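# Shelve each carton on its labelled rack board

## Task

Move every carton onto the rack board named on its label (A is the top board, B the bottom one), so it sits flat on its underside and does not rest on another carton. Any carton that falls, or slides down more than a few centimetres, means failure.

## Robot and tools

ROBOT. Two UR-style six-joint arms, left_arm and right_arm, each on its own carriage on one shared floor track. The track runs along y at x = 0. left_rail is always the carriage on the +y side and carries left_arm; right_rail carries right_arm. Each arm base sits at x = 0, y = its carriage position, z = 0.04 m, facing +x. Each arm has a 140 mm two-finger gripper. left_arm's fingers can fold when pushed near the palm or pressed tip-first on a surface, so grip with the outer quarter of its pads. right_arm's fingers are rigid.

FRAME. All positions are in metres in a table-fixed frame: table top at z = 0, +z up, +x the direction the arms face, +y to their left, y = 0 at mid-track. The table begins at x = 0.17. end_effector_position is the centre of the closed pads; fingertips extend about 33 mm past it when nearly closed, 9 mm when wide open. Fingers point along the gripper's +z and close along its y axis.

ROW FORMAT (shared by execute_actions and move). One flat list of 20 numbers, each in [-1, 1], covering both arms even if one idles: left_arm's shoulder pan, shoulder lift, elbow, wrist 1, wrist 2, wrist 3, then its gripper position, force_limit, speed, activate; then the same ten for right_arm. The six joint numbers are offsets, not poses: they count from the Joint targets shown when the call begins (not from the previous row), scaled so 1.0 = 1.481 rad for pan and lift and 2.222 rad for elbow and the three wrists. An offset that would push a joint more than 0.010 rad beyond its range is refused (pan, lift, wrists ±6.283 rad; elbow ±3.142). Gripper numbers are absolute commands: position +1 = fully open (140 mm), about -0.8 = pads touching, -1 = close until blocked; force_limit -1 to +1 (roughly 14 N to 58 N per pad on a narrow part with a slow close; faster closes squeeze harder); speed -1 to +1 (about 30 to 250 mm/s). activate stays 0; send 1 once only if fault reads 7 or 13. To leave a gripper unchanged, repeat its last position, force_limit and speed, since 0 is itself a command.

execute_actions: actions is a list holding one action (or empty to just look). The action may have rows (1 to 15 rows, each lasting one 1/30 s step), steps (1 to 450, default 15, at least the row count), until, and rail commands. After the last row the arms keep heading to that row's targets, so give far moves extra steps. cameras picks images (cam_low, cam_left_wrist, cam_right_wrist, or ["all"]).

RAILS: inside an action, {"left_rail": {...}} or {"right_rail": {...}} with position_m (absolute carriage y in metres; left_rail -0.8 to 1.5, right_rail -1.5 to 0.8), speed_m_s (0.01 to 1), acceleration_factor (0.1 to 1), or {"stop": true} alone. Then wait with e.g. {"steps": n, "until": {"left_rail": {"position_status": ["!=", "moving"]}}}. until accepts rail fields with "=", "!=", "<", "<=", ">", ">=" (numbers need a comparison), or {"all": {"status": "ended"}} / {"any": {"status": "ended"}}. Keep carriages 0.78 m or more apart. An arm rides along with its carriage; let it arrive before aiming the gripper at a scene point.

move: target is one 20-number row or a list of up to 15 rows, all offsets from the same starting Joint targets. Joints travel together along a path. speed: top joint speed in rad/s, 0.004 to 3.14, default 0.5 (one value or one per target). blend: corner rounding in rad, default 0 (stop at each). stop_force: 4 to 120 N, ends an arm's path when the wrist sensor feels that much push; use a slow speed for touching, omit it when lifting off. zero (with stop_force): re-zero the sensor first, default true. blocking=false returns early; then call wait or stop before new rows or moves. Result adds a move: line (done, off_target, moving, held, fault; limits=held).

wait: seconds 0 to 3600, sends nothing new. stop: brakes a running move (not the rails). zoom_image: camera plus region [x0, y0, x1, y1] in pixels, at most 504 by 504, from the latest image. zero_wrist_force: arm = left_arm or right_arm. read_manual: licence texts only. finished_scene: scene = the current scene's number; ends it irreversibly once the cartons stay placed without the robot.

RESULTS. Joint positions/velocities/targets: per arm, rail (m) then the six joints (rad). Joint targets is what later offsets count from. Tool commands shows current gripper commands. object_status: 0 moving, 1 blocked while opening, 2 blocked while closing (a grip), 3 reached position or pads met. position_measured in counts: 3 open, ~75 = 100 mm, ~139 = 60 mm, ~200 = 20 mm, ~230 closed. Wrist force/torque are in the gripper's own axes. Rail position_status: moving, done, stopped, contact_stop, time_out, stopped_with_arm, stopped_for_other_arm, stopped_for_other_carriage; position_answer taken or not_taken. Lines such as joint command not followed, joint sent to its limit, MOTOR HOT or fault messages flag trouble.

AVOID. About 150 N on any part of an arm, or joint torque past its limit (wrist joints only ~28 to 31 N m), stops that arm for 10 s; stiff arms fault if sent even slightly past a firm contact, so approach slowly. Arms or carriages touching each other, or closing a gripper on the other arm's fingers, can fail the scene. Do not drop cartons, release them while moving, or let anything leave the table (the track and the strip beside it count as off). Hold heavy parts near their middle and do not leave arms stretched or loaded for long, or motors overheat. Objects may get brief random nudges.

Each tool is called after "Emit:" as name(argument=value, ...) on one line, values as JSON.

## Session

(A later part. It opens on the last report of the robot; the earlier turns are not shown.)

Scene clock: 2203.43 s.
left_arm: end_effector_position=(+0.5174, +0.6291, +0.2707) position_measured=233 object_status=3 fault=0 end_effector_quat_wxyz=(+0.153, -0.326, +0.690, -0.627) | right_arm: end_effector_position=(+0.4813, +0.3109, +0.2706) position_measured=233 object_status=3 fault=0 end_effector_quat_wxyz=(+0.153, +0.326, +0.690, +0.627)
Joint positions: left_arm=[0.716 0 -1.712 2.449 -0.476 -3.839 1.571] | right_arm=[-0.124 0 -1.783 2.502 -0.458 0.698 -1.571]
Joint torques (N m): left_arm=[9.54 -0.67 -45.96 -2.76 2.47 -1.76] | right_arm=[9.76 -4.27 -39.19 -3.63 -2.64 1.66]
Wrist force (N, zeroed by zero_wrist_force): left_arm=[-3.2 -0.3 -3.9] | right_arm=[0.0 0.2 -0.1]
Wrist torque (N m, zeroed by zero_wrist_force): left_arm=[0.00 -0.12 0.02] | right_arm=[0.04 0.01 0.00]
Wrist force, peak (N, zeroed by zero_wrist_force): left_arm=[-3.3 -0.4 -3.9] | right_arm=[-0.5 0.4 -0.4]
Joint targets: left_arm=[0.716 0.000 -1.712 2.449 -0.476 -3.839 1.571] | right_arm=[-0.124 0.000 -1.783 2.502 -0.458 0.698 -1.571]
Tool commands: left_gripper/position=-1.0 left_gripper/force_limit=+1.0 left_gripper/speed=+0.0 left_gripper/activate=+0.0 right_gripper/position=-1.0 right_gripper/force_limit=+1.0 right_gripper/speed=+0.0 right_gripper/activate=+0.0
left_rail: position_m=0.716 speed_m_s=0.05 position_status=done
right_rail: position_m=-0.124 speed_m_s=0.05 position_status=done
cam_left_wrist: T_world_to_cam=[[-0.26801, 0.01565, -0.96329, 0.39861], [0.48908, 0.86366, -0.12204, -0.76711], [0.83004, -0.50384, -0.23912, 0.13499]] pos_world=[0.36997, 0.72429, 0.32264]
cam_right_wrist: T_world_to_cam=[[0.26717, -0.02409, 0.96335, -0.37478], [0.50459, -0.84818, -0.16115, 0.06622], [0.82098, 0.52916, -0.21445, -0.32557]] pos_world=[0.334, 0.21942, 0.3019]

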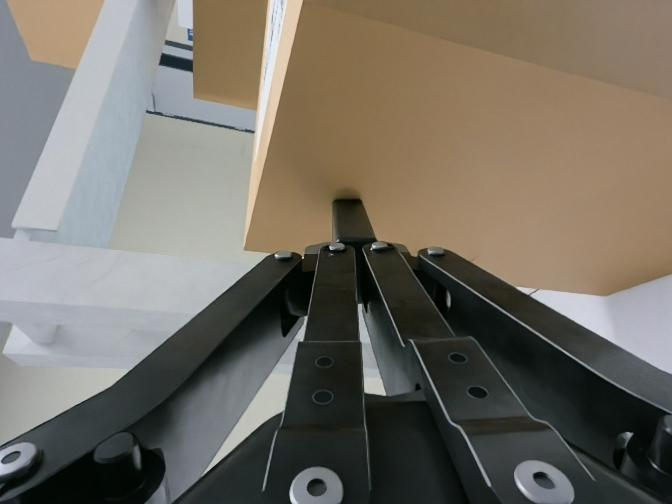

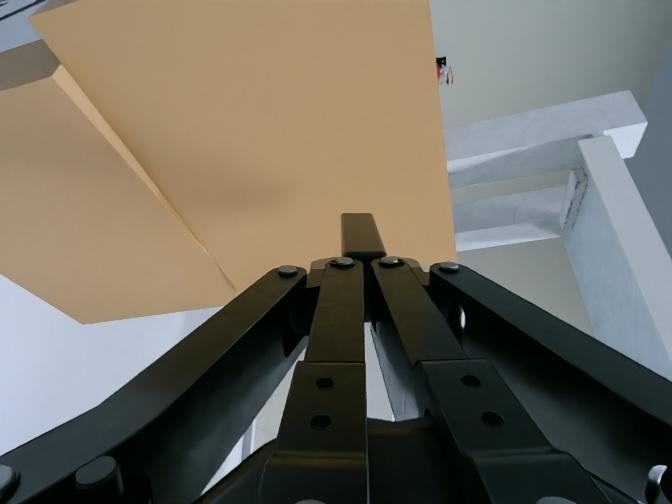

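Emit:
execute_actions(actions=[{"right_rail":{"position_m":-0.112,"speed_m_s":0.03},"steps":60,"until":{"all":{"status":"ended"}}}])

Emit:
execute_actions(actions=[{"right_rail":{"position_m":-0.108,"speed_m_s":0.02},"steps":60,"until":{"all":{"status":"ended"}}}])

Emit:
execute_actions(actions=[{"right_rail":{"position_m":-0.106,"speed_m_s":0.02},"steps":60,"until":{"all":{"status":"ended"}}}], cameras=["cam_left_wrist","cam_right_wrist"])

Scene clock: 2209.33 s.
left_arm: end_effector_position=(+0.5174, +0.6291, +0.2707) position_measured=233 object_status=3 fault=0 end_effector_quat_wxyz=(+0.153, -0.326, +0.690, -0.627) | right_arm: end_effector_position=(+0.4813, +0.3229, +0.2706) position_measured=233 object_status=3 fault=0 end_effector_quat_wxyz=(+0.153, +0.326, +0.690, +0.627)
Joint positions: left_arm=[0.716 0 -1.712 2.449 -0.476 -3.839 1.571] | right_arm=[-0.112 0 -1.783 2.502 -0.458 0.698 -1.571]
Joint torques (N m): left_arm=[7.37 -2.59 -36.47 0.8 2.09 -1.23] | right_arm=[9.43 -4.12 -38.37 -3.09 -2.41 1.56]
Wrist force (N, zeroed by zero_wrist_force): left_arm=[-3.1 -0.7 -4.1] | right_arm=[-0.2 0.3 -0.3]
Wrist torque (N m, zeroed by zero_wrist_force): left_arm=[-0.03 -0.08 0.02] | right_arm=[0.06 0.05 0.00]
Wrist force, peak (N, zeroed by zero_wrist_force): left_arm=[-3.3 -0.4 -4.5] | right_arm=[-0.3 0.2 -0.6]
Joint targets: left_arm=[0.716 0.000 -1.712 2.449 -0.476 -3.839 1.571] | right_arm=[-0.112 0.000 -1.783 2.502 -0.458 0.698 -1.571]
Tool commands: left_gripper/position=-1.0 left_gripper/force_limit=+1.0 left_gripper/speed=+0.0 left_gripper/activate=+0.0 right_gripper/position=-1.0 right_gripper/force_limit=+1.0 right_gripper/speed=+0.0 right_gripper/activate=+0.0
left_rail: position_m=0.716 speed_m_s=0.05 position_status=done
right_rail: position_m=-0.112 speed_m_s=0.03 position_status=done

Scene clock: 2209.87 s.
left_arm: end_effector_position=(+0.5174, +0.6291, +0.2707) position_measured=233 object_status=3 fault=0 end_effector_quat_wxyz=(+0.153, -0.326, +0.690, -0.627) | right_arm: end_effector_position=(+0.4813, +0.3269, +0.2706) position_measured=233 object_status=3 fault=0 end_effector_quat_wxyz=(+0.153, +0.326, +0.690, +0.627)
Joint positions: left_arm=[0.716 0 -1.712 2.449 -0.476 -3.839 1.571] | right_arm=[-0.108 0 -1.783 2.502 -0.458 0.698 -1.571]
Joint torques (N m): left_arm=[7.25 -0.47 -36.89 0.46 1.97 -1.52] | right_arm=[10.57 -4.67 -38.76 -2.79 -2.42 1.46]
Wrist force (N, zeroed by zero_wrist_force): left_arm=[-3.1 -0.5 -4.1] | right_arm=[0.1 0.2 -0.1]
Wrist torque (N m, zeroed by zero_wrist_force): left_arm=[0.02 -0.09 0.01] | right_arm=[0.02 -0.01 0.00]
Wrist force, peak (N, zeroed by zero_wrist_force): left_arm=[-3.8 0.3 -3.8] | right_arm=[-0.4 0.1 -0.4]
Joint targets: left_arm=[0.716 0.000 -1.712 2.449 -0.476 -3.839 1.571] | right_arm=[-0.108 0.000 -1.783 2.502 -0.458 0.698 -1.571]
Tool commands: left_gripper/position=-1.0 left_gripper/force_limit=+1.0 left_gripper/speed=+0.0 left_gripper/activate=+0.0 right_gripper/position=-1.0 right_gripper/force_limit=+1.0 right_gripper/speed=+0.0 right_gripper/activate=+0.0
left_rail: position_m=0.716 speed_m_s=0.05 position_status=done
right_rail: position_m=-0.108 speed_m_s=0.02 position_status=done

Scene clock: 2210.30 s.
left_arm: end_effector_position=(+0.5174, +0.6291, +0.2707) position_measured=233 object_status=3 fault=0 end_effector_quat_wxyz=(+0.153, -0.326, +0.690, -0.627) | right_arm: end_effector_position=(+0.4813, +0.3289, +0.2706) position_measured=233 object_status=3 fault=0 end_effector_quat_wxyz=(+0.153, +0.326, +0.690, +0.627)
Joint positions: left_arm=[0.716 0 -1.712 2.449 -0.476 -3.839 1.571] | right_arm=[-0.106 0 -1.783 2.502 -0.458 0.698 -1.571]
Joint torques (N m): left_arm=[8.12 -0.24 -36.08 0.82 2.1 -0.88] | right_arm=[10.08 -5.54 -38.18 -2.96 -2.79 1.74]
Wrist force (N, zeroed by zero_wrist_force): left_arm=[-3.4 -0.2 -4.3] | right_arm=[0.4 0.1 -0.1]
Wrist torque (N m, zeroed by zero_wrist_force): left_arm=[0.06 -0.04 0.01] | right_arm=[0.00 -0.07 0.00]
Wrist force, peak (N, zeroed by zero_wrist_force): left_arm=[-3.4 -0.5 -4.4] | right_arm=[-0.5 0.1 -0.5]
Joint targets: left_arm=[0.716 0.000 -1.712 2.449 -0.476 -3.839 1.571] | right_arm=[-0.106 0.000 -1.783 2.502 -0.458 0.698 -1.571]
Tool commands: left_gripper/position=-1.0 left_gripper/force_limit=+1.0 left_gripper/speed=+0.0 left_gripper/activate=+0.0 right_gripper/position=-1.0 right_gripper/force_limit=+1.0 right_gripper/speed=+0.0 right_gripper/activate=+0.0
left_rail: position_m=0.716 speed_m_s=0.05 position_status=done
right_rail: position_m=-0.106 speed_m_s=0.02 position_status=done
cam_left_wrist: T_world_to_cam=[[-0.26801, 0.01565, -0.96329, 0.39861], [0.48908, 0.86366, -0.12204, -0.76711], [0.83004, -0.50384, -0.23912, 0.13499]] pos_world=[0.36997, 0.72429, 0.32264]
cam_right_wrist: T_world_to_cam=[[0.26717, -0.02409, 0.96335, -0.37435], [0.50459, -0.84818, -0.16115, 0.08149], [0.82098, 0.52916, -0.21445, -0.3351]] pos_world=[0.334, 0.23742, 0.3019]

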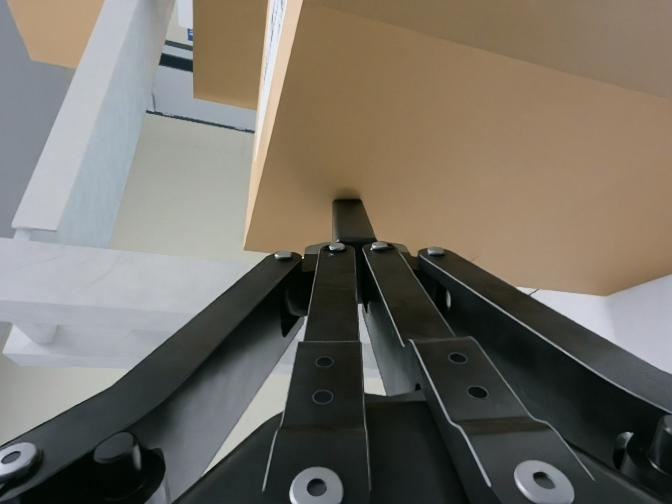

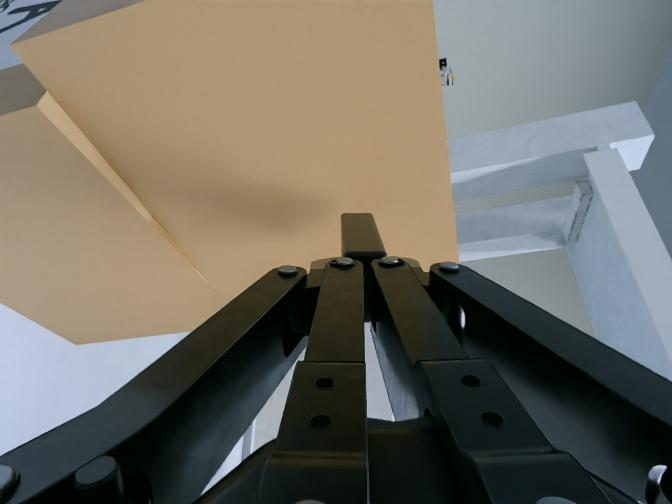

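Emit:
execute_actions(actions=[{"right_rail":{"position_m":-0.1025,"speed_m_s":0.02},"steps":60,"until":{"all":{"status":"ended"}}}])

Emit:
execute_actions(actions=[{"right_rail":{"position_m":-0.1,"speed_m_s":0.02},"steps":60,"until":{"all":{"status":"ended"}}}])

Scene clock: 2214.83 s.
left_arm: end_effector_position=(+0.5174, +0.6291, +0.2707) position_measured=233 object_status=3 fault=0 end_effector_quat_wxyz=(+0.153, -0.326, +0.690, -0.627) | right_arm: end_effector_position=(+0.4813, +0.3324, +0.2706) position_measured=233 object_status=3 fault=0 end_effector_quat_wxyz=(+0.153, +0.326, +0.690, +0.627)
Joint positions: left_arm=[0.716 0 -1.712 2.449 -0.476 -3.839 1.571] | right_arm=[-0.103 0 -1.783 2.502 -0.458 0.698 -1.571]
Joint torques (N m): left_arm=[7.84 -5.5 -26.35 0.81 2.26 -1.44] | right_arm=[9.75 -3.92 -37.78 -2.18 -2.32 1.54]
Wrist force (N, zeroed by zero_wrist_force): left_arm=[-3.5 -0.1 -4.0] | right_arm=[0.0 -0.1 -0.2]
Wrist torque (N m, zeroed by zero_wrist_force): left_arm=[0.04 -0.04 0.02] | right_arm=[-0.03 0.00 0.00]
Wrist force, peak (N, zeroed by zero_wrist_force): left_arm=[-3.4 -0.6 -4.5] | right_arm=[-0.4 0.5 -0.6]
Joint targets: left_arm=[0.716 0.000 -1.712 2.449 -0.476 -3.839 1.571] | right_arm=[-0.103 0.000 -1.783 2.502 -0.458 0.698 -1.571]
Tool commands: left_gripper/position=-1.0 left_gripper/force_limit=+1.0 left_gripper/speed=+0.0 left_gripper/activate=+0.0 right_gripper/position=-1.0 right_gripper/force_limit=+1.0 right_gripper/speed=+0.0 right_gripper/activate=+0.0
left_rail: position_m=0.716 speed_m_s=0.05 position_status=done
right_rail: position_m=-0.103 speed_m_s=0.02 position_status=done

Scene clock: 2215.30 s.
left_arm: end_effector_position=(+0.5174, +0.6291, +0.2707) position_measured=233 object_status=3 fault=0 end_effector_quat_wxyz=(+0.153, -0.326, +0.690, -0.627) | right_arm: end_effector_position=(+0.4813, +0.3349, +0.2706) position_measured=233 object_status=3 fault=0 end_effector_quat_wxyz=(+0.153, +0.326, +0.690, +0.627)
Joint positions: left_arm=[0.716 0 -1.712 2.449 -0.476 -3.839 1.571] | right_arm=[-0.1 0 -1.783 2.502 -0.458 0.698 -1.571]
Joint torques (N m): left_arm=[8.32 -3.57 -26.25 0.8 1.83 -1.23] | right_arm=[10.42 -5.11 -37.24 -2.25 -2.2 1.73]
Wrist force (N, zeroed by zero_wrist_force): left_arm=[-3.1 -0.4 -4.1] | right_arm=[0.3 0.3 0.1]
Wrist torque (N m, zeroed by zero_wrist_force): left_arm=[0.04 -0.08 0.02] | right_arm=[0.06 -0.05 0.00]
Wrist force, peak (N, zeroed by zero_wrist_force): left_arm=[-3.9 0.3 -3.9] | right_arm=[-0.3 0.4 -0.4]
Joint targets: left_arm=[0.716 0.000 -1.712 2.449 -0.476 -3.839 1.571] | right_arm=[-0.100 0.000 -1.783 2.502 -0.458 0.698 -1.571]
Tool commands: left_gripper/position=-1.0 left_gripper/force_limit=+1.0 left_gripper/speed=+0.0 left_gripper/activate=+0.0 right_gripper/position=-1.0 right_gripper/force_limit=+1.0 right_gripper/speed=+0.0 right_gripper/activate=+0.0
left_rail: position_m=0.716 speed_m_s=0.05 position_status=done
right_rail: position_m=-0.100 speed_m_s=0.02 position_status=done

Emit:
execute_actions(actions=[{"right_rail":{"position_m":-0.0975,"speed_m_s":0.02},"steps":60,"until":{"all":{"status":"ended"}}}])

Emit:
execute_actions(actions=[{"right_rail":{"position_m":-0.0955,"speed_m_s":0.02},"steps":60,"until":{"all":{"status":"ended"}}}])

Scene clock: 2220.17 s.
left_arm: end_effector_position=(+0.5174, +0.6291, +0.2707) position_measured=233 object_status=3 fault=0 end_effector_quat_wxyz=(+0.153, -0.326, +0.690, -0.627) | right_arm: end_effector_position=(+0.4813, +0.3374, +0.2706) position_measured=233 object_status=3 fault=0 end_effector_quat_wxyz=(+0.153, +0.326, +0.690, +0.627)
Joint positions: left_arm=[0.716 0 -1.712 2.449 -0.476 -3.839 1.571] | right_arm=[-0.098 0 -1.783 2.502 -0.458 0.698 -1.571]
Joint torques (N m): left_arm=[8.01 -2.9 -26.53 0.53 2.16 -1.48] | right_arm=[9.92 -4.1 -37.25 -1.55 -2.46 1.56]
Wrist force (N, zeroed by zero_wrist_force): left_arm=[-3.3 0.2 -4.0] | right_arm=[-0.1 0.0 -0.5]
Wrist torque (N m, zeroed by zero_wrist_force): left_arm=[0.01 -0.11 0.01] | right_arm=[0.00 0.03 0.00]
Wrist force, peak (N, zeroed by zero_wrist_force): left_arm=[-3.2 -0.7 -4.6] | right_arm=[-0.4 0.5 -0.4]
Joint targets: left_arm=[0.716 0.000 -1.712 2.449 -0.476 -3.839 1.571] | right_arm=[-0.097 0.000 -1.783 2.502 -0.458 0.698 -1.571]
Tool commands: left_gripper/position=-1.0 left_gripper/force_limit=+1.0 left_gripper/speed=+0.0 left_gripper/activate=+0.0 right_gripper/position=-1.0 right_gripper/force_limit=+1.0 right_gripper/speed=+0.0 right_gripper/activate=+0.0
left_rail: position_m=0.716 speed_m_s=0.05 position_status=done
right_rail: position_m=-0.098 position_m_goal=-0.097 speed_m_s=0.02 position_status=done

Scene clock: 2220.60 s.
left_arm: end_effector_position=(+0.5174, +0.6291, +0.2707) position_measured=233 object_status=3 fault=0 end_effector_quat_wxyz=(+0.153, -0.326, +0.690, -0.627) | right_arm: end_effector_position=(+0.4813, +0.3394, +0.2706) position_measured=233 object_status=3 fault=0 end_effector_quat_wxyz=(+0.153, +0.326, +0.690, +0.627)
Joint positions: left_arm=[0.716 0 -1.712 2.449 -0.476 -3.839 1.571] | right_arm=[-0.096 0 -1.783 2.502 -0.458 0.698 -1.571]
Joint torques (N m): left_arm=[8.55 -1.39 -26.9 1.13 2.22 -1.38] | right_arm=[9.72 -5.85 -36.99 -1.34 -2.29 1.8]
Wrist force (N, zeroed by zero_wrist_force): left_arm=[-3.5 0.1 -3.7] | right_arm=[-0.4 0.1 0.0]
Wrist torque (N m, zeroed by zero_wrist_force): left_arm=[-0.07 -0.10 0.01] | right_arm=[0.02 0.10 0.00]
Wrist force, peak (N, zeroed by zero_wrist_force): left_arm=[-3.3 -0.5 -4.4] | right_arm=[-0.4 0.2 -0.6]
Joint targets: left_arm=[0.716 0.000 -1.712 2.449 -0.476 -3.839 1.571] | right_arm=[-0.095 0.000 -1.783 2.502 -0.458 0.698 -1.571]
Tool commands: left_gripper/position=-1.0 left_gripper/force_limit=+1.0 left_gripper/speed=+0.0 left_gripper/activate=+0.0 right_gripper/position=-1.0 right_gripper/force_limit=+1.0 right_gripper/speed=+0.0 right_gripper/activate=+0.0
left_rail: position_m=0.716 speed_m_s=0.05 position_status=done
right_rail: position_m=-0.096 position_m_goal=-0.095 speed_m_s=0.02 position_status=done

Emit:
execute_actions(actions=[{"right_rail":{"position_m":-0.0925,"speed_m_s":0.02},"steps":60,"until":{"all":{"status":"ended"}}}])

Emit:
execute_actions(actions=[{"right_rail":{"position_m":-0.0900,"speed_m_s":0.02},"steps":60,"until":{"all":{"status":"ended"}}}], cameras=["cam_right_wrist"])

Scene clock: 2228.27 s.
left_arm: end_effector_position=(+0.5174, +0.6291, +0.2707) position_measured=233 object_status=3 fault=0 end_effector_quat_wxyz=(+0.153, -0.326, +0.690, -0.627) | right_arm: end_effector_position=(+0.4813, +0.3424, +0.2706) position_measured=233 object_status=3 fault=0 end_effector_quat_wxyz=(+0.153, +0.326, +0.690, +0.627)
Joint positions: left_arm=[0.716 0 -1.712 2.449 -0.476 -3.839 1.571] | right_arm=[-0.093 0 -1.783 2.502 -0.458 0.698 -1.571]
Joint torques (N m): left_arm=[-9.11 -3.51 -27.02 0.62 3.61 -1.5] | right_arm=[8.59 -5.83 -36.48 -0.94 -2.52 1.69]
Wrist force (N, zeroed by zero_wrist_force): left_arm=[-20.8 -4.8 -22.1] | right_arm=[-17.7 6.7 -34.5]
Wrist torque (N m, zeroed by zero_wrist_force): left_arm=[0.06 -0.56 -0.02] | right_arm=[-0.29 -0.11 0.12]
Wrist force, peak (N, zeroed by zero_wrist_force): left_arm=[-20.8 -4.8 -22.1] | right_arm=[-17.7 6.7 -34.5]
Joint targets: left_arm=[0.716 0.000 -1.712 2.449 -0.476 -3.839 1.571] | right_arm=[-0.093 0.000 -1.783 2.502 -0.458 0.698 -1.571]
Tool commands: left_gripper/position=-1.0 left_gripper/force_limit=+1.0 left_gripper/speed=+0.0 left_gripper/activate=+0.0 right_gripper/position=-1.0 right_gripper/force_limit=+1.0 right_gripper/speed=+0.0 right_gripper/activate=+0.0
left_rail: position_m=0.716 speed_m_s=0.05 position_status=done
right_rail: position_m=-0.093 speed_m_s=0.02 position_status=done

Scene clock: 2228.73 s.
left_arm: end_effector_position=(+0.5174, +0.6292, +0.2707) position_measured=233 object_status=3 fault=0 end_effector_quat_wxyz=(+0.153, -0.326, +0.690, -0.627) | right_arm: end_effector_position=(+0.4813, +0.3449, +0.2706) position_measured=233 object_status=3 fault=0 end_effector_quat_wxyz=(+0.153, +0.326, +0.690, +0.627)
Joint positions: left_arm=[0.716 0 -1.712 2.449 -0.476 -3.84 1.571] | right_arm=[-0.09 0 -1.783 2.502 -0.458 0.698 -1.571]
Joint torques (N m): left_arm=[-30.9 -2.17 -27.24 0.84 13.63 -1.68] | right_arm=[14.21 -4.69 -35.68 -0.71 -6.73 1.8]
Wrist force (N, zeroed by zero_wrist_force): left_arm=[-45.6 -6.0 -44.6] | right_arm=[-34.7 14.4 -65.6]
Wrist torque (N m, zeroed by zero_wrist_force): left_arm=[0.07 -1.24 0.00] | right_arm=[-0.48 -0.14 0.21]
Wrist force, peak (N, zeroed by zero_wrist_force): left_arm=[-45.6 -6.0 -44.6] | right_arm=[-34.7 14.4 -65.6]
Joint targets: left_arm=[0.716 0.000 -1.712 2.449 -0.476 -3.839 1.571] | right_arm=[-0.090 0.000 -1.783 2.502 -0.458 0.698 -1.571]
Tool commands: left_gripper/position=-1.0 left_gripper/force_limit=+1.0 left_gripper/speed=+0.0 left_gripper/activate=+0.0 right_gripper/position=-1.0 right_gripper/force_limit=+1.0 right_gripper/speed=+0.0 right_gripper/activate=+0.0
left_rail: position_m=0.716 speed_m_s=0.05 position_status=done
right_rail: position_m=-0.090 speed_m_s=0.02 position_status=done
cam_right_wrist: T_world_to_cam=[[0.26713, -0.02403, 0.96336, -0.37397], [0.50455, -0.84823, -0.16107, 0.09506], [0.82102, 0.52909, -0.21446, -0.34356]] pos_world=[0.334, 0.25342, 0.3019]

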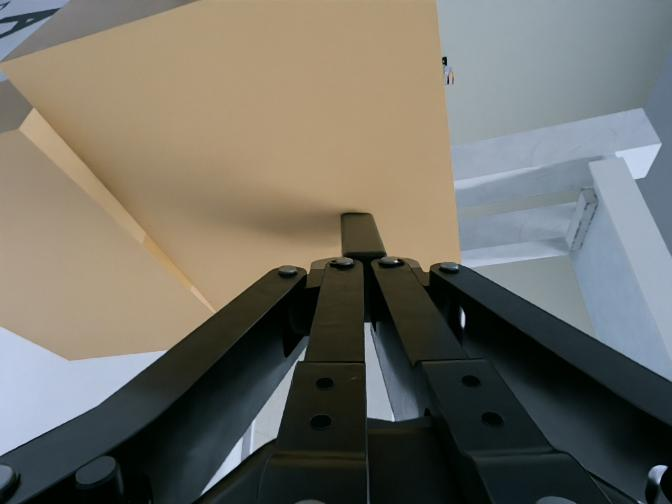

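Emit:
move(target=[0,-0.0541,-0.0253,0.0617,0,0,-1,1,0,0,0,-0.0558,-0.0269,0.0644,0,0,-1,1,0,0], speed=0.06, cameras=["cam_left_wrist","cam_right_wrist"])

Scene clock: 2247.93 s.
left_arm: end_effector_position=(+0.5172, +0.6291, +0.3227) position_measured=233 object_status=3 fault=0 end_effector_quat_wxyz=(+0.153, -0.326, +0.691, -0.627) | right_arm: end_effector_position=(+0.4813, +0.3450, +0.3225) position_measured=233 object_status=3 fault=0 end_effector_quat_wxyz=(+0.153, +0.327, +0.690, +0.627)
Joint positions: left_arm=[0.716 0 -1.792 2.393 -0.339 -3.839 1.571] | right_arm=[-0.09 0 -1.866 2.443 -0.315 0.698 -1.571]
Joint torques (N m): left_arm=[-19.95 -45.52 -54.75 1.75 18.93 -1.21] | right_arm=[11.32 -28.03 -52.45 0.06 -18.31 1.61]
Wrist force (N, zeroed by zero_wrist_force): left_arm=[-44.3 5.8 -34.4] | right_arm=[-32.3 -10.4 -45.5]
Wrist torque (N m, zeroed by zero_wrist_force): left_arm=[-0.27 -1.28 0.18] | right_arm=[0.27 -0.34 -0.07]
Wrist force, peak (N, zeroed by zero_wrist_force): left_arm=[-46.8 -5.8 -45.9] | right_arm=[-34.7 14.4 -66.1]
Joint targets: left_arm=[0.716 0.000 -1.792 2.393 -0.338 -3.839 1.571] | right_arm=[-0.090 0.000 -1.866 2.443 -0.314 0.698 -1.571]
left_rail: position_m=0.716 speed_m_s=0.05 position_status=done
right_rail: position_m=-0.090 speed_m_s=0.02 position_status=done
move: done
cam_left_wrist: T_world_to_cam=[[-0.26881, 0.01566, -0.96307, 0.44898], [0.48905, 0.86361, -0.12247, -0.7605], [0.8298, -0.50391, -0.23981, 0.14792]] pos_world=[0.36987, 0.72429, 0.37474]
cam_right_wrist: T_world_to_cam=[[0.26777, -0.02407, 0.96318, -0.4243], [0.50453, -0.84817, -0.16146, 0.10358], [0.82083, 0.52918, -0.21497, -0.33216]] pos_world=[0.334, 0.25342, 0.35399]

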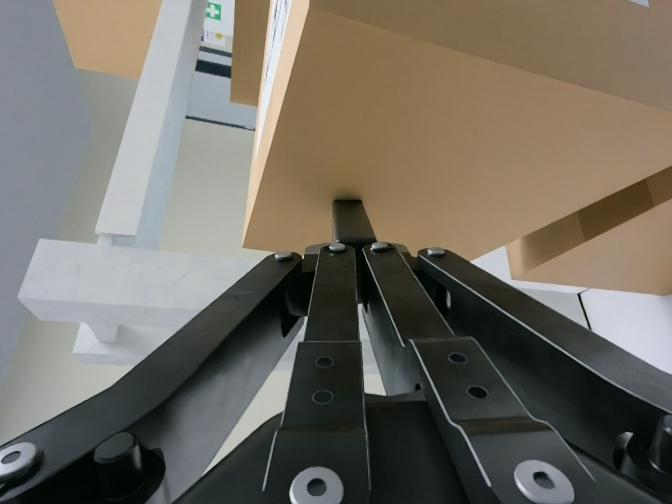

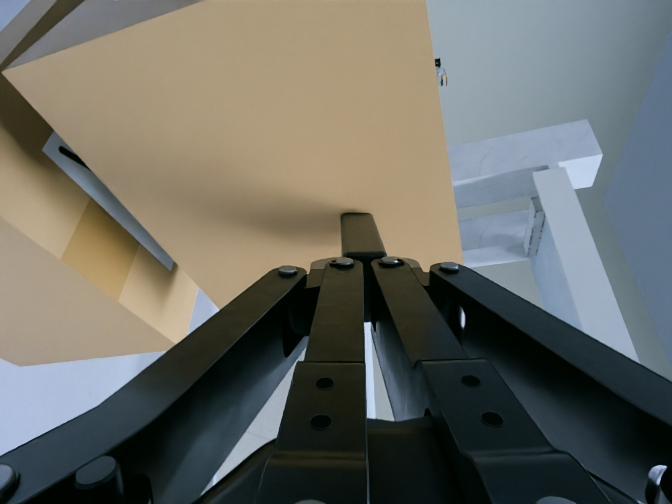

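Emit:
move(target=[0,-0.0421,-0.0288,0.0569,0,0,-1,1,0,0,0,-0.0423,-0.0306,0.0586,0,0,-1,1,0,0], speed=0.08, cameras=["cam_left_wrist","cam_right_wrist"])

Scene clock: 2257.07 s.
left_arm: end_effector_position=(+0.5172, +0.6291, +0.3751) position_measured=233 object_status=3 fault=0 end_effector_quat_wxyz=(+0.153, -0.326, +0.691, -0.627) | right_arm: end_effector_position=(+0.4816, +0.3449, +0.3754) position_measured=233 object_status=3 fault=0 end_effector_quat_wxyz=(+0.153, +0.326, +0.690, +0.627)
Joint positions: left_arm=[0.716 0 -1.854 2.329 -0.212 -3.839 1.571] | right_arm=[-0.09 0 -1.928 2.375 -0.184 0.698 -1.571]
Joint torques (N m): left_arm=[-20.48 -43.51 -58.42 2.53 9.34 -1.49] | right_arm=[8.18 -26.5 -54.2 0.07 -18.06 1.57]
Wrist force (N, zeroed by zero_wrist_force): left_arm=[-45.3 4.6 -36.9] | right_arm=[-33.0 -9.6 -47.9]
Wrist torque (N m, zeroed by zero_wrist_force): left_arm=[-0.29 -1.42 0.18] | right_arm=[0.24 -0.44 -0.09]
Wrist force, peak (N, zeroed by zero_wrist_force): left_arm=[-46.1 5.1 -36.5] | right_arm=[-33.8 -11.0 -47.4]
Joint targets: left_arm=[0.716 0.000 -1.854 2.329 -0.212 -3.839 1.571] | right_arm=[-0.090 0.000 -1.928 2.375 -0.184 0.698 -1.571]
left_rail: position_m=0.716 speed_m_s=0.05 position_status=done
right_rail: position_m=-0.090 speed_m_s=0.02 position_status=done
move: done
cam_left_wrist: T_world_to_cam=[[-0.26881, 0.01566, -0.96306, 0.49945], [0.48898, 0.86366, -0.12245, -0.7541], [0.82984, -0.50384, -0.23982, 0.16043]] pos_world=[0.36987, 0.72429, 0.42714]
cam_right_wrist: T_world_to_cam=[[0.2674, -0.02406, 0.96328, -0.47503], [0.50458, -0.84817, -0.16125, 0.11189], [0.82091, 0.52918, -0.21466, -0.32115]] pos_world=[0.3342, 0.25342, 0.40669]

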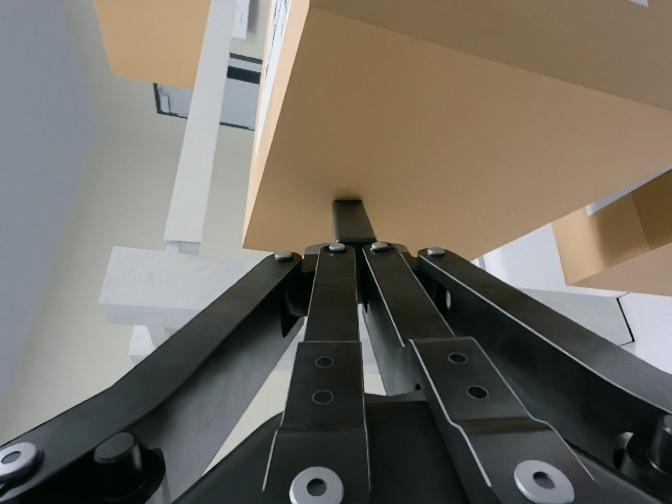

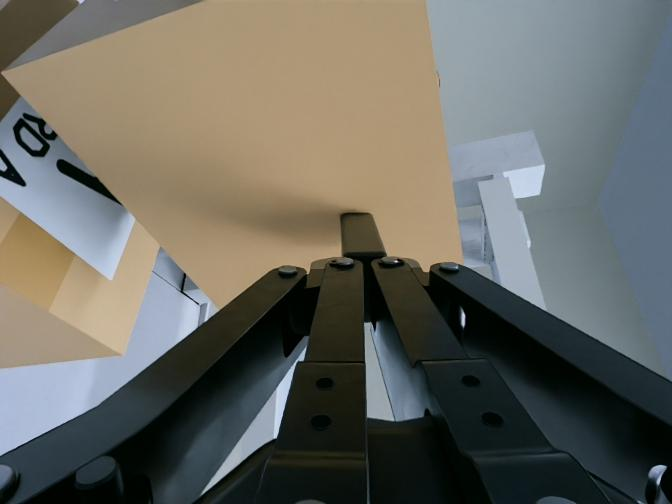

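Emit:
execute_actions(actions=[{"right_rail":{"position_m":-0.0912,"speed_m_s":0.02},"steps":40,"until":{"all":{"status":"ended"}}}])

Emit:
move(target=[0,-0.0125,0.0052,0.0026,0,0,-1,1,0,0,0,0.0124,-0.0052,-0.0036,0,0,-1,1,0,0], speed=0.02, cameras=["cam_left_wrist","cam_right_wrist"])

Scene clock: 2281.03 s.
left_arm: end_effector_position=(+0.5172, +0.6291, +0.3752) position_measured=233 object_status=3 fault=0 end_effector_quat_wxyz=(+0.153, -0.326, +0.691, -0.627) | right_arm: end_effector_position=(+0.4815, +0.3438, +0.3755) position_measured=233 object_status=3 fault=0 end_effector_quat_wxyz=(+0.153, +0.326, +0.690, +0.627)
Joint positions: left_arm=[0.716 0 -1.854 2.329 -0.212 -3.839 1.571] | right_arm=[-0.091 0 -1.928 2.375 -0.184 0.697 -1.571]
Joint torques (N m): left_arm=[-21.83 -43.2 -58.17 1.15 9.13 -1.33] | right_arm=[9.27 -24.5 -52.33 0.23 -11.73 1.81]
Wrist force (N, zeroed by zero_wrist_force): left_arm=[-37.9 6.2 -31.1] | right_arm=[-28.1 -9.4 -39.4]
Wrist torque (N m, zeroed by zero_wrist_force): left_arm=[-0.24 -1.19 0.18] | right_arm=[0.10 -0.44 -0.08]
Wrist force, peak (N, zeroed by zero_wrist_force): left_arm=[-46.2 5.7 -36.6] | right_arm=[-33.7 -10.9 -47.6]
Joint targets: left_arm=[0.716 0.000 -1.854 2.329 -0.212 -3.839 1.571] | right_arm=[-0.091 0.000 -1.928 2.375 -0.184 0.698 -1.571]
Tool commands: left_gripper/position=-1.0 left_gripper/force_limit=+1.0 left_gripper/speed=+0.0 left_gripper/activate=+0.0 right_gripper/position=-1.0 right_gripper/force_limit=+1.0 right_gripper/speed=+0.0 right_gripper/activate=+0.0
left_rail: position_m=0.716 speed_m_s=0.05 position_status=done
right_rail: position_m=-0.091 speed_m_s=0.02 position_status=done

Scene clock: 2282.20 s.
left_arm: end_effector_position=(+0.5085, +0.6291, +0.3757) position_measured=233 object_status=3 fault=0 end_effector_quat_wxyz=(+0.153, -0.326, +0.690, -0.627) | right_arm: end_effector_position=(+0.4905, +0.3437, +0.3760) position_measured=233 object_status=3 fault=0 end_effector_quat_wxyz=(+0.153, +0.326, +0.690, +0.627)
Joint positions: left_arm=[0.716 0 -1.873 2.34 -0.206 -3.839 1.571] | right_arm=[-0.091 0 -1.91 2.363 -0.192 0.698 -1.571]
Joint torques (N m): left_arm=[-28.25 -44.33 -37.14 1.3 11.35 -1.16] | right_arm=[20.99 -1.73 -53.91 -7.52 -8.28 1.68]
Wrist force (N, zeroed by zero_wrist_force): left_arm=[-53.1 6.3 -50.6] | right_arm=[-46.6 -9.5 -56.7]
Wrist torque (N m, zeroed by zero_wrist_force): left_arm=[-0.26 -1.50 0.16] | right_arm=[0.15 -0.68 -0.09]
Wrist force, peak (N, zeroed by zero_wrist_force): left_arm=[-53.1 6.3 -50.6] | right_arm=[-46.6 -9.5 -56.7]
Joint targets: left_arm=[0.716 0.000 -1.873 2.340 -0.206 -3.839 1.571] | right_arm=[-0.091 0.000 -1.910 2.363 -0.192 0.698 -1.571]
left_rail: position_m=0.716 speed_m_s=0.05 position_status=done
right_rail: position_m=-0.091 speed_m_s=0.02 position_status=done
move: done
cam_left_wrist: T_world_to_cam=[[-0.2677, 0.01558, -0.96338, 0.49723], [0.4891, 0.86366, -0.12194, -0.74996], [0.83013, -0.50383, -0.23882, 0.16737]] pos_world=[0.36097, 0.72429, 0.42754]
cam_right_wrist: T_world_to_cam=[[0.26624, -0.0241, 0.96361, -0.47768], [0.50469, -0.84822, -0.16066, 0.10615], [0.82122, 0.52909, -0.21366, -0.32829]] pos_world=[0.3432, 0.25222, 0.4072]

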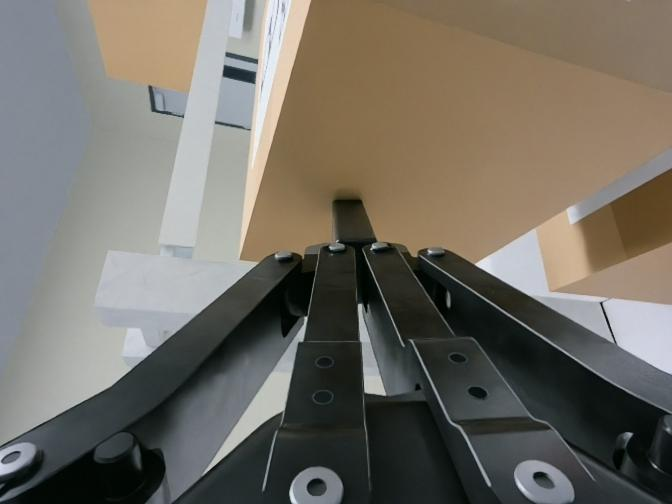

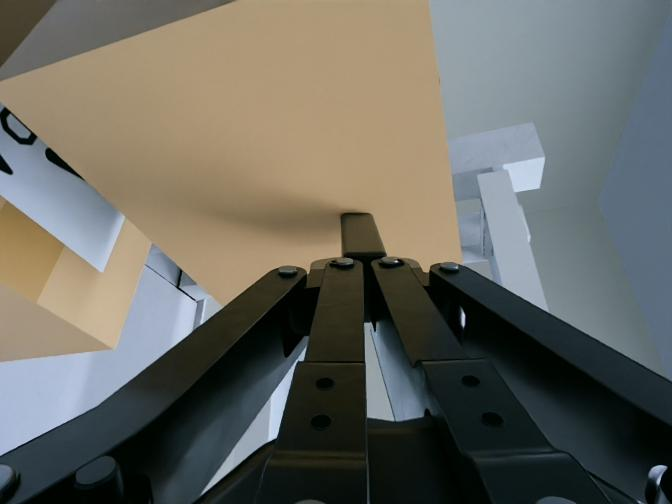

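Emit:
execute_actions(actions=[{"left_rail":{"position_m":0.7172,"speed_m_s":0.02},"steps":40,"until":{"all":{"status":"ended"}}}])

Emit:
move(target=[0,-0.0121,0.0054,0.0030,0,0,-1,1,0,0,0,0.0129,-0.0049,-0.0033,0,0,-1,1,0,0], speed=0.02, cameras=["cam_left_wrist","cam_right_wrist"])

Scene clock: 2289.17 s.
left_arm: end_effector_position=(+0.5084, +0.6302, +0.3757) position_measured=233 object_status=3 fault=0 end_effector_quat_wxyz=(+0.153, -0.326, +0.690, -0.627) | right_arm: end_effector_position=(+0.4906, +0.3438, +0.3760) position_measured=233 object_status=3 fault=0 end_effector_quat_wxyz=(+0.153, +0.326, +0.690, +0.627)
Joint positions: left_arm=[0.717 0 -1.873 2.34 -0.206 -3.839 1.571] | right_arm=[-0.091 0 -1.91 2.363 -0.192 0.697 -1.571]
Joint torques (N m): left_arm=[-39.83 -40.77 -38.76 1.21 22.52 -1.45] | right_arm=[34.2 -3.46 -52.6 -6.99 -19.41 1.65]
Wrist force (N, zeroed by zero_wrist_force): left_arm=[-40.7 7.4 -37.6] | right_arm=[-35.8 -9.3 -42.2]
Wrist torque (N m, zeroed by zero_wrist_force): left_arm=[-0.24 -1.15 0.17] | right_arm=[0.19 -0.55 -0.10]
Wrist force, peak (N, zeroed by zero_wrist_force): left_arm=[-53.4 6.5 -50.8] | right_arm=[-47.3 -10.0 -56.6]
Joint targets: left_arm=[0.717 0.000 -1.873 2.340 -0.206 -3.839 1.571] | right_arm=[-0.091 0.000 -1.910 2.363 -0.192 0.698 -1.571]
Tool commands: left_gripper/position=-1.0 left_gripper/force_limit=+1.0 left_gripper/speed=+0.0 left_gripper/activate=+0.0 right_gripper/position=-1.0 right_gripper/force_limit=+1.0 right_gripper/speed=+0.0 right_gripper/activate=+0.0
left_rail: position_m=0.717 speed_m_s=0.02 position_status=done
right_rail: position_m=-0.091 speed_m_s=0.02 position_status=done

Scene clock: 2290.37 s.
left_arm: end_effector_position=(+0.4994, +0.6303, +0.3753) position_measured=233 object_status=3 fault=0 end_effector_quat_wxyz=(+0.153, -0.326, +0.691, -0.627) | right_arm: end_effector_position=(+0.4994, +0.3438, +0.3754) position_measured=233 object_status=3 fault=0 end_effector_quat_wxyz=(+0.153, +0.326, +0.690, +0.627)
Joint positions: left_arm=[0.717 0 -1.891 2.352 -0.2 -3.839 1.571] | right_arm=[-0.091 0 -1.891 2.352 -0.199 0.697 -1.571]
Joint torques (N m): left_arm=[-25.84 -42.17 -40.01 1.42 23.51 -1.46] | right_arm=[14.77 -7.39 -50.8 -6.49 -12.03 1.75]
Wrist force (N, zeroed by zero_wrist_force): left_arm=[-42.0 6.6 -46.8] | right_arm=[-43.7 -7.6 -45.4]
Wrist torque (N m, zeroed by zero_wrist_force): left_arm=[-0.33 -1.20 0.14] | right_arm=[0.20 -0.72 -0.12]
Wrist force, peak (N, zeroed by zero_wrist_force): left_arm=[-44.1 6.9 -46.7] | right_arm=[-44.6 -9.1 -46.8]
Joint targets: left_arm=[0.717 0.000 -1.891 2.352 -0.200 -3.839 1.571] | right_arm=[-0.091 0.000 -1.891 2.352 -0.200 0.698 -1.571]
left_rail: position_m=0.717 speed_m_s=0.02 position_status=done
right_rail: position_m=-0.091 speed_m_s=0.02 position_status=done
move: done
cam_left_wrist: T_world_to_cam=[[-0.26836, 0.01564, -0.96319, 0.49462], [0.48911, 0.86361, -0.12225, -0.74647], [0.82991, -0.50392, -0.23941, 0.17577]] pos_world=[0.35197, 0.72549, 0.42724]
cam_right_wrist: T_world_to_cam=[[0.26703, -0.02404, 0.96339, -0.47974], [0.50464, -0.84818, -0.16104, 0.10178], [0.82099, 0.52917, -0.21436, -0.33528]] pos_world=[0.352, 0.25222, 0.4067]

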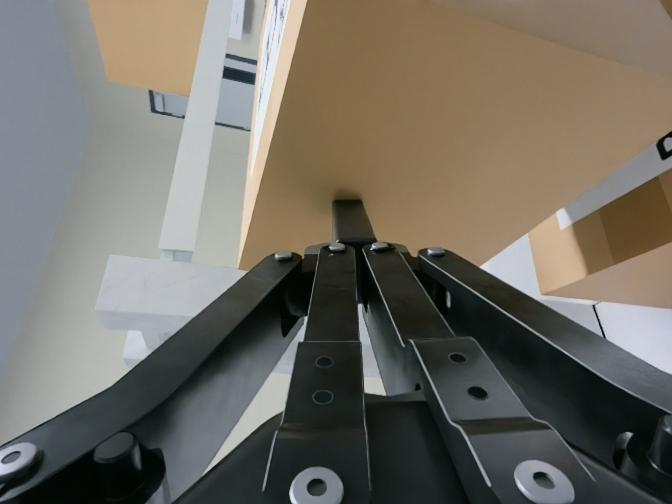

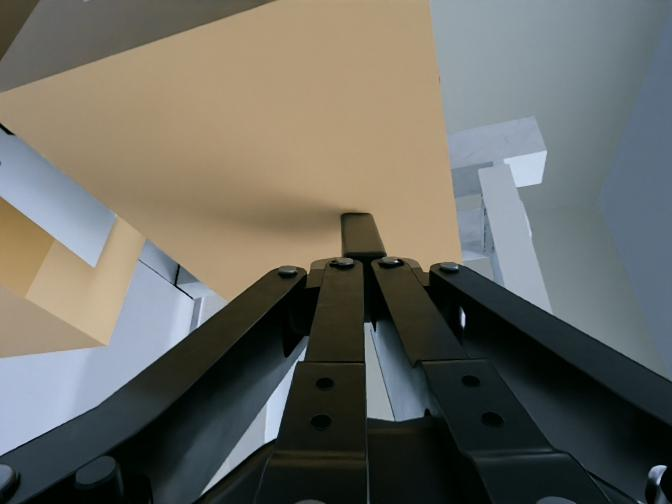

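Emit:
execute_actions(actions=[{"left_rail":{"position_m":0.5552,"speed_m_s":0.05,"acceleration_factor":0.3},"right_rail":{"position_m":-0.2532,"speed_m_s":0.05,"acceleration_factor":0.3},"steps":200,"until":{"all":{"status":"ended"}}}], cameras=["all"])

Scene clock: 2298.90 s.
left_arm: end_effector_position=(+0.4993, +0.4683, +0.3753) position_measured=233 object_status=3 fault=0 end_effector_quat_wxyz=(+0.153, -0.326, +0.691, -0.627) | right_arm: end_effector_position=(+0.4995, +0.1817, +0.3754) position_measured=233 object_status=3 fault=0 end_effector_quat_wxyz=(+0.153, +0.326, +0.690, +0.627)
Joint positions: left_arm=[0.555 0 -1.891 2.352 -0.2 -3.839 1.571] | right_arm=[-0.253 0 -1.891 2.352 -0.2 0.698 -1.571]
Joint torques (N m): left_arm=[-45.08 -40.27 -40.87 0.97 17.34 -1.51] | right_arm=[29.93 -7.71 -49.96 -5.89 -17.56 1.64]
Wrist force (N, zeroed by zero_wrist_force): left_arm=[-40.4 7.4 -44.9] | right_arm=[-42.9 -8.0 -43.8]
Wrist torque (N m, zeroed by zero_wrist_force): left_arm=[-0.25 -1.20 0.14] | right_arm=[0.20 -0.62 -0.12]
Wrist force, peak (N, zeroed by zero_wrist_force): left_arm=[-45.0 7.4 -49.8] | right_arm=[-46.3 -8.5 -46.7]
Joint targets: left_arm=[0.555 0.000 -1.891 2.352 -0.200 -3.839 1.571] | right_arm=[-0.253 0.000 -1.891 2.352 -0.200 0.698 -1.571]
Tool commands: left_gripper/position=-1.0 left_gripper/force_limit=+1.0 left_gripper/speed=+0.0 left_gripper/activate=+0.0 right_gripper/position=-1.0 right_gripper/force_limit=+1.0 right_gripper/speed=+0.0 right_gripper/activate=+0.0
left_rail: position_m=0.555 speed_m_s=0.05 position_status=done
right_rail: position_m=-0.253 speed_m_s=0.05 position_status=done
cam_left_wrist: T_world_to_cam=[[-0.26837, 0.01564, -0.96319, 0.49713], [0.48904, 0.86365, -0.12223, -0.60652], [0.82995, -0.50384, -0.23942, 0.09417]] pos_world=[0.35187, 0.56349, 0.42724]
cam_right_wrist: T_world_to_cam=[[0.26704, -0.02406, 0.96338, -0.48369], [0.50457, -0.84822, -0.16105, -0.03569], [0.82104, 0.5291, -0.21437, -0.24972]] pos_world=[0.3522, 0.09022, 0.4067]

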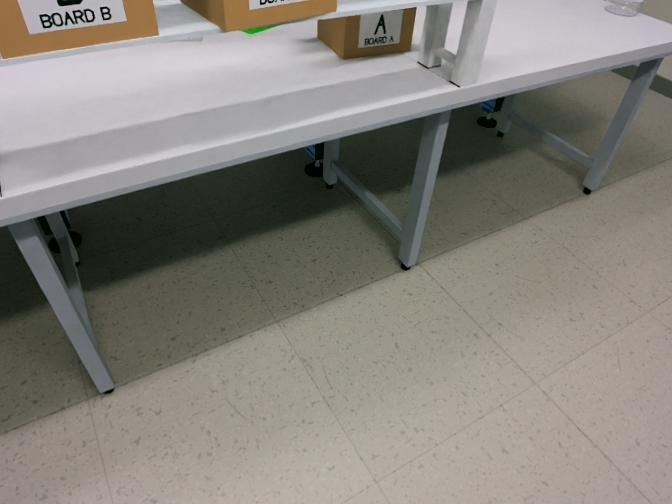

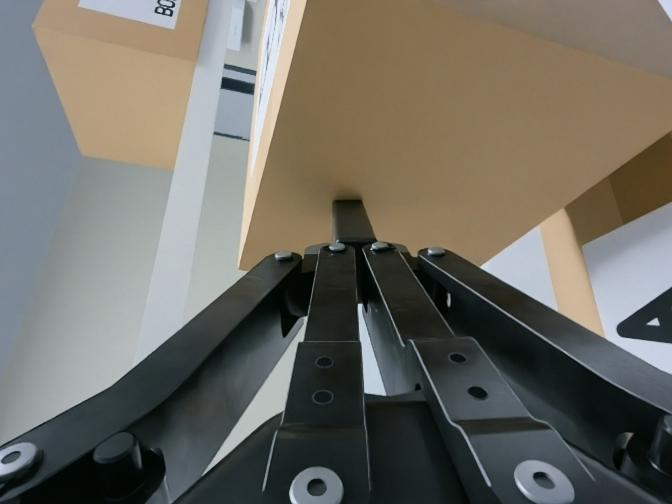

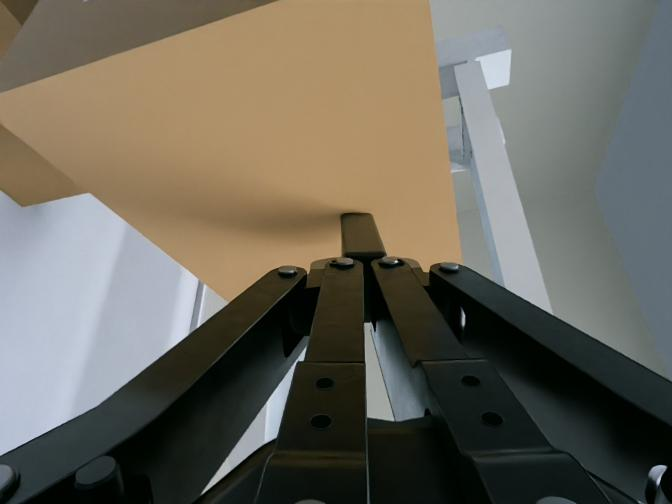

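Emit:
move(target=[[0,0.0860,-0.0396,-0.0173,0,0,-1,1,0,0,0,0.0860,-0.0396,-0.0173,0,0,-1,1,0,0],[0,0.1438,-0.0712,-0.0243,0,0,-1,1,0,0,0,0.1438,-0.0712,-0.0243,0,0,-1,1,0,0]], speed=0.07, blend=0.02, stop_force=18, cameras=["cam_left_wrist","cam_right_wrist"])

Scene clock: 2320.17 s.
left_arm: end_effector_position=(+0.6117, +0.4682, +0.3751) position_measured=233 object_status=3 fault=0 end_effector_quat_wxyz=(+0.153, -0.327, +0.691, -0.627) | right_arm: end_effector_position=(+0.6119, +0.1817, +0.3752) position_measured=233 object_status=3 fault=0 end_effector_quat_wxyz=(+0.153, +0.327, +0.690, +0.627)
Joint positions: left_arm=[0.555 0 -1.678 2.194 -0.254 -3.839 1.571] | right_arm=[-0.253 0 -1.678 2.194 -0.254 0.698 -1.571]
Joint torques (N m): left_arm=[-47.98 -17.83 -60.37 -5.75 7.75 -1.21] | right_arm=[41.62 -26.47 -49.17 -6.24 -20.12 1.62]
Wrist force (N, zeroed by zero_wrist_force): left_arm=[-37.7 8.0 -40.9] | right_arm=[-39.1 -7.9 -39.9]
Wrist torque (N m, zeroed by zero_wrist_force): left_arm=[-0.26 -1.02 0.15] | right_arm=[0.35 -0.73 -0.10]
Wrist force, peak (N, zeroed by zero_wrist_force): left_arm=[-41.0 8.5 -45.1] | right_arm=[-43.2 -8.5 -43.7]
Joint targets: left_arm=[0.555 0.000 -1.678 2.194 -0.254 -3.839 1.571] | right_arm=[-0.253 0.000 -1.678 2.194 -0.254 0.698 -1.571]
left_rail: position_m=0.555 speed_m_s=0.05 position_status=done
right_rail: position_m=-0.253 speed_m_s=0.05 position_status=done
move: done
cam_left_wrist: T_world_to_cam=[[-0.26917, 0.01565, -0.96297, 0.5275], [0.48894, 0.86366, -0.12264, -0.66133], [0.82975, -0.50384, -0.24012, 0.00116]] pos_world=[0.46437, 0.56349, 0.42714]
cam_right_wrist: T_world_to_cam=[[0.2679, -0.0241, 0.96315, -0.5139], [0.50448, -0.84817, -0.16155, -0.09218], [0.82081, 0.52917, -0.21506, -0.34165]] pos_world=[0.4646, 0.09022, 0.40659]

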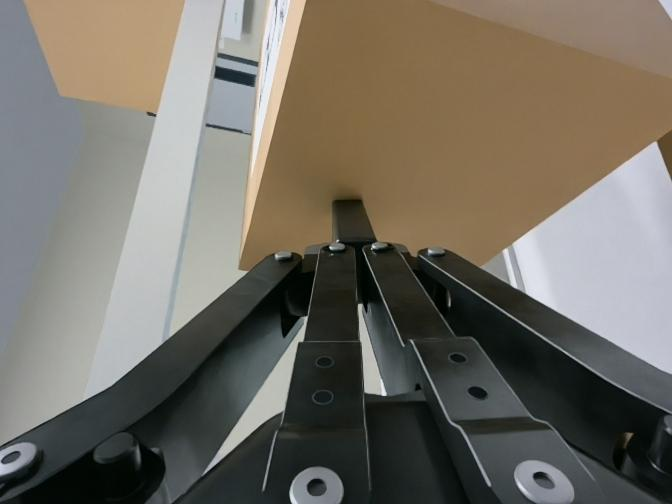

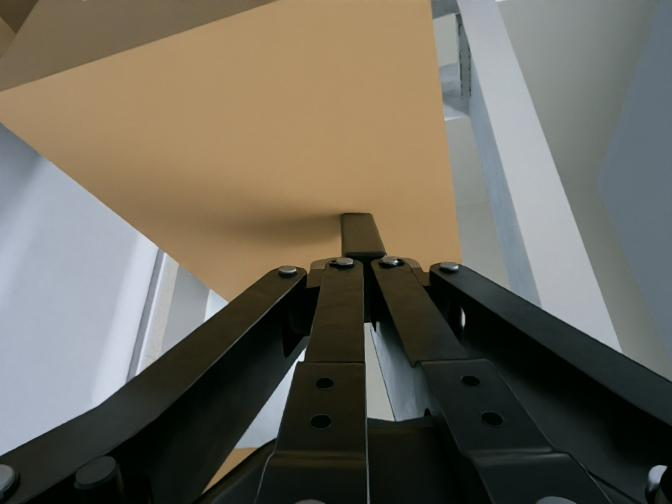

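Emit:
move(target=[[0,0.0547,-0.0334,-0.0031,0,0,-1,1,0,0,0,0.0547,-0.0334,-0.0031,0,0,-1,1,0,0],[0,0.1066,-0.0686,-0.0026,0,0,-1,1,0,0,0,0.1066,-0.0686,-0.0026,0,0,-1,1,0,0],[0,0.1253,-0.0820,-0.0016,0,0,-1,1,0,0,0,0.1253,-0.0820,-0.0016,0,0,-1,1,0,0]], speed=0.07, blend=0.02, stop_force=14, cameras=["cam_left_wrist","cam_right_wrist"])

Scene clock: 2330.70 s.
left_arm: end_effector_position=(+0.7243, +0.4682, +0.3750) position_measured=233 object_status=3 fault=0 end_effector_quat_wxyz=(+0.153, -0.326, +0.691, -0.627) | right_arm: end_effector_position=(+0.7245, +0.1816, +0.3752) position_measured=233 object_status=3 fault=0 end_effector_quat_wxyz=(+0.153, +0.327, +0.690, +0.627)
Joint positions: left_arm=[0.555 0 -1.492 2.012 -0.257 -3.839 1.571] | right_arm=[-0.253 0 -1.492 2.012 -0.257 0.698 -1.571]
Joint torques (N m): left_arm=[-44.55 -36.53 -60.75 1.2 8.07 -0.89] | right_arm=[40.99 -45.93 -49.32 1.26 -15.34 1.74]
Wrist force (N, zeroed by zero_wrist_force): left_arm=[-34.1 7.2 -37.2] | right_arm=[-35.2 -7.5 -36.6]
Wrist torque (N m, zeroed by zero_wrist_force): left_arm=[-0.26 -0.88 0.14] | right_arm=[0.28 -0.62 -0.07]
Wrist force, peak (N, zeroed by zero_wrist_force): left_arm=[-37.3 8.1 -41.9] | right_arm=[-39.1 -8.5 -40.5]
Joint targets: left_arm=[0.555 0.000 -1.492 2.012 -0.257 -3.839 1.571] | right_arm=[-0.253 0.000 -1.492 2.012 -0.257 0.698 -1.571]
left_rail: position_m=0.555 speed_m_s=0.05 position_status=done
right_rail: position_m=-0.253 speed_m_s=0.05 position_status=done
move: done; blend cut to 0.0149 rad at target 2
cam_left_wrist: T_world_to_cam=[[-0.26904, 0.01568, -0.963, 0.55763], [0.48897, 0.86365, -0.12255, -0.71645], [0.82977, -0.50385, -0.24003, -0.09234]] pos_world=[0.57697, 0.56349, 0.42704]
cam_right_wrist: T_world_to_cam=[[0.26777, -0.02407, 0.96318, -0.54401], [0.50453, -0.84817, -0.16146, -0.14913], [0.82083, 0.52918, -0.21497, -0.43407]] pos_world=[0.5772, 0.09012, 0.40659]

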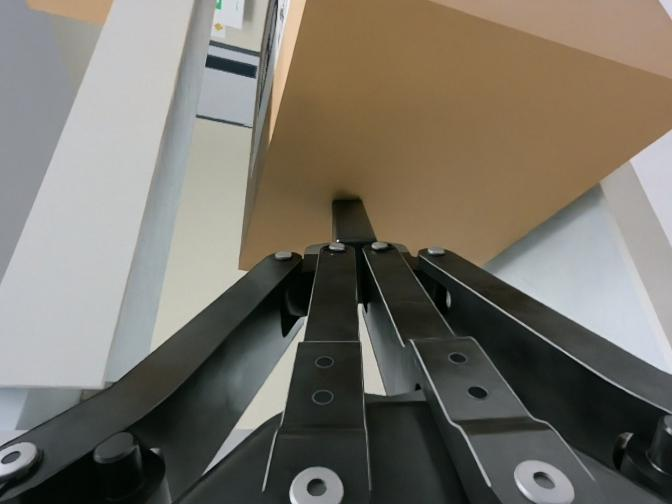

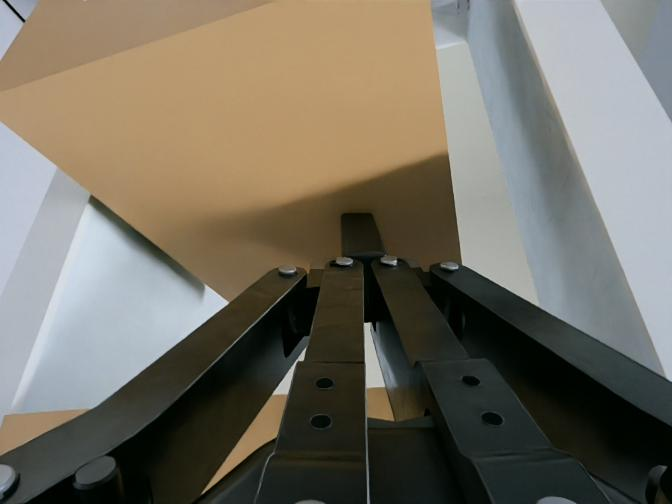

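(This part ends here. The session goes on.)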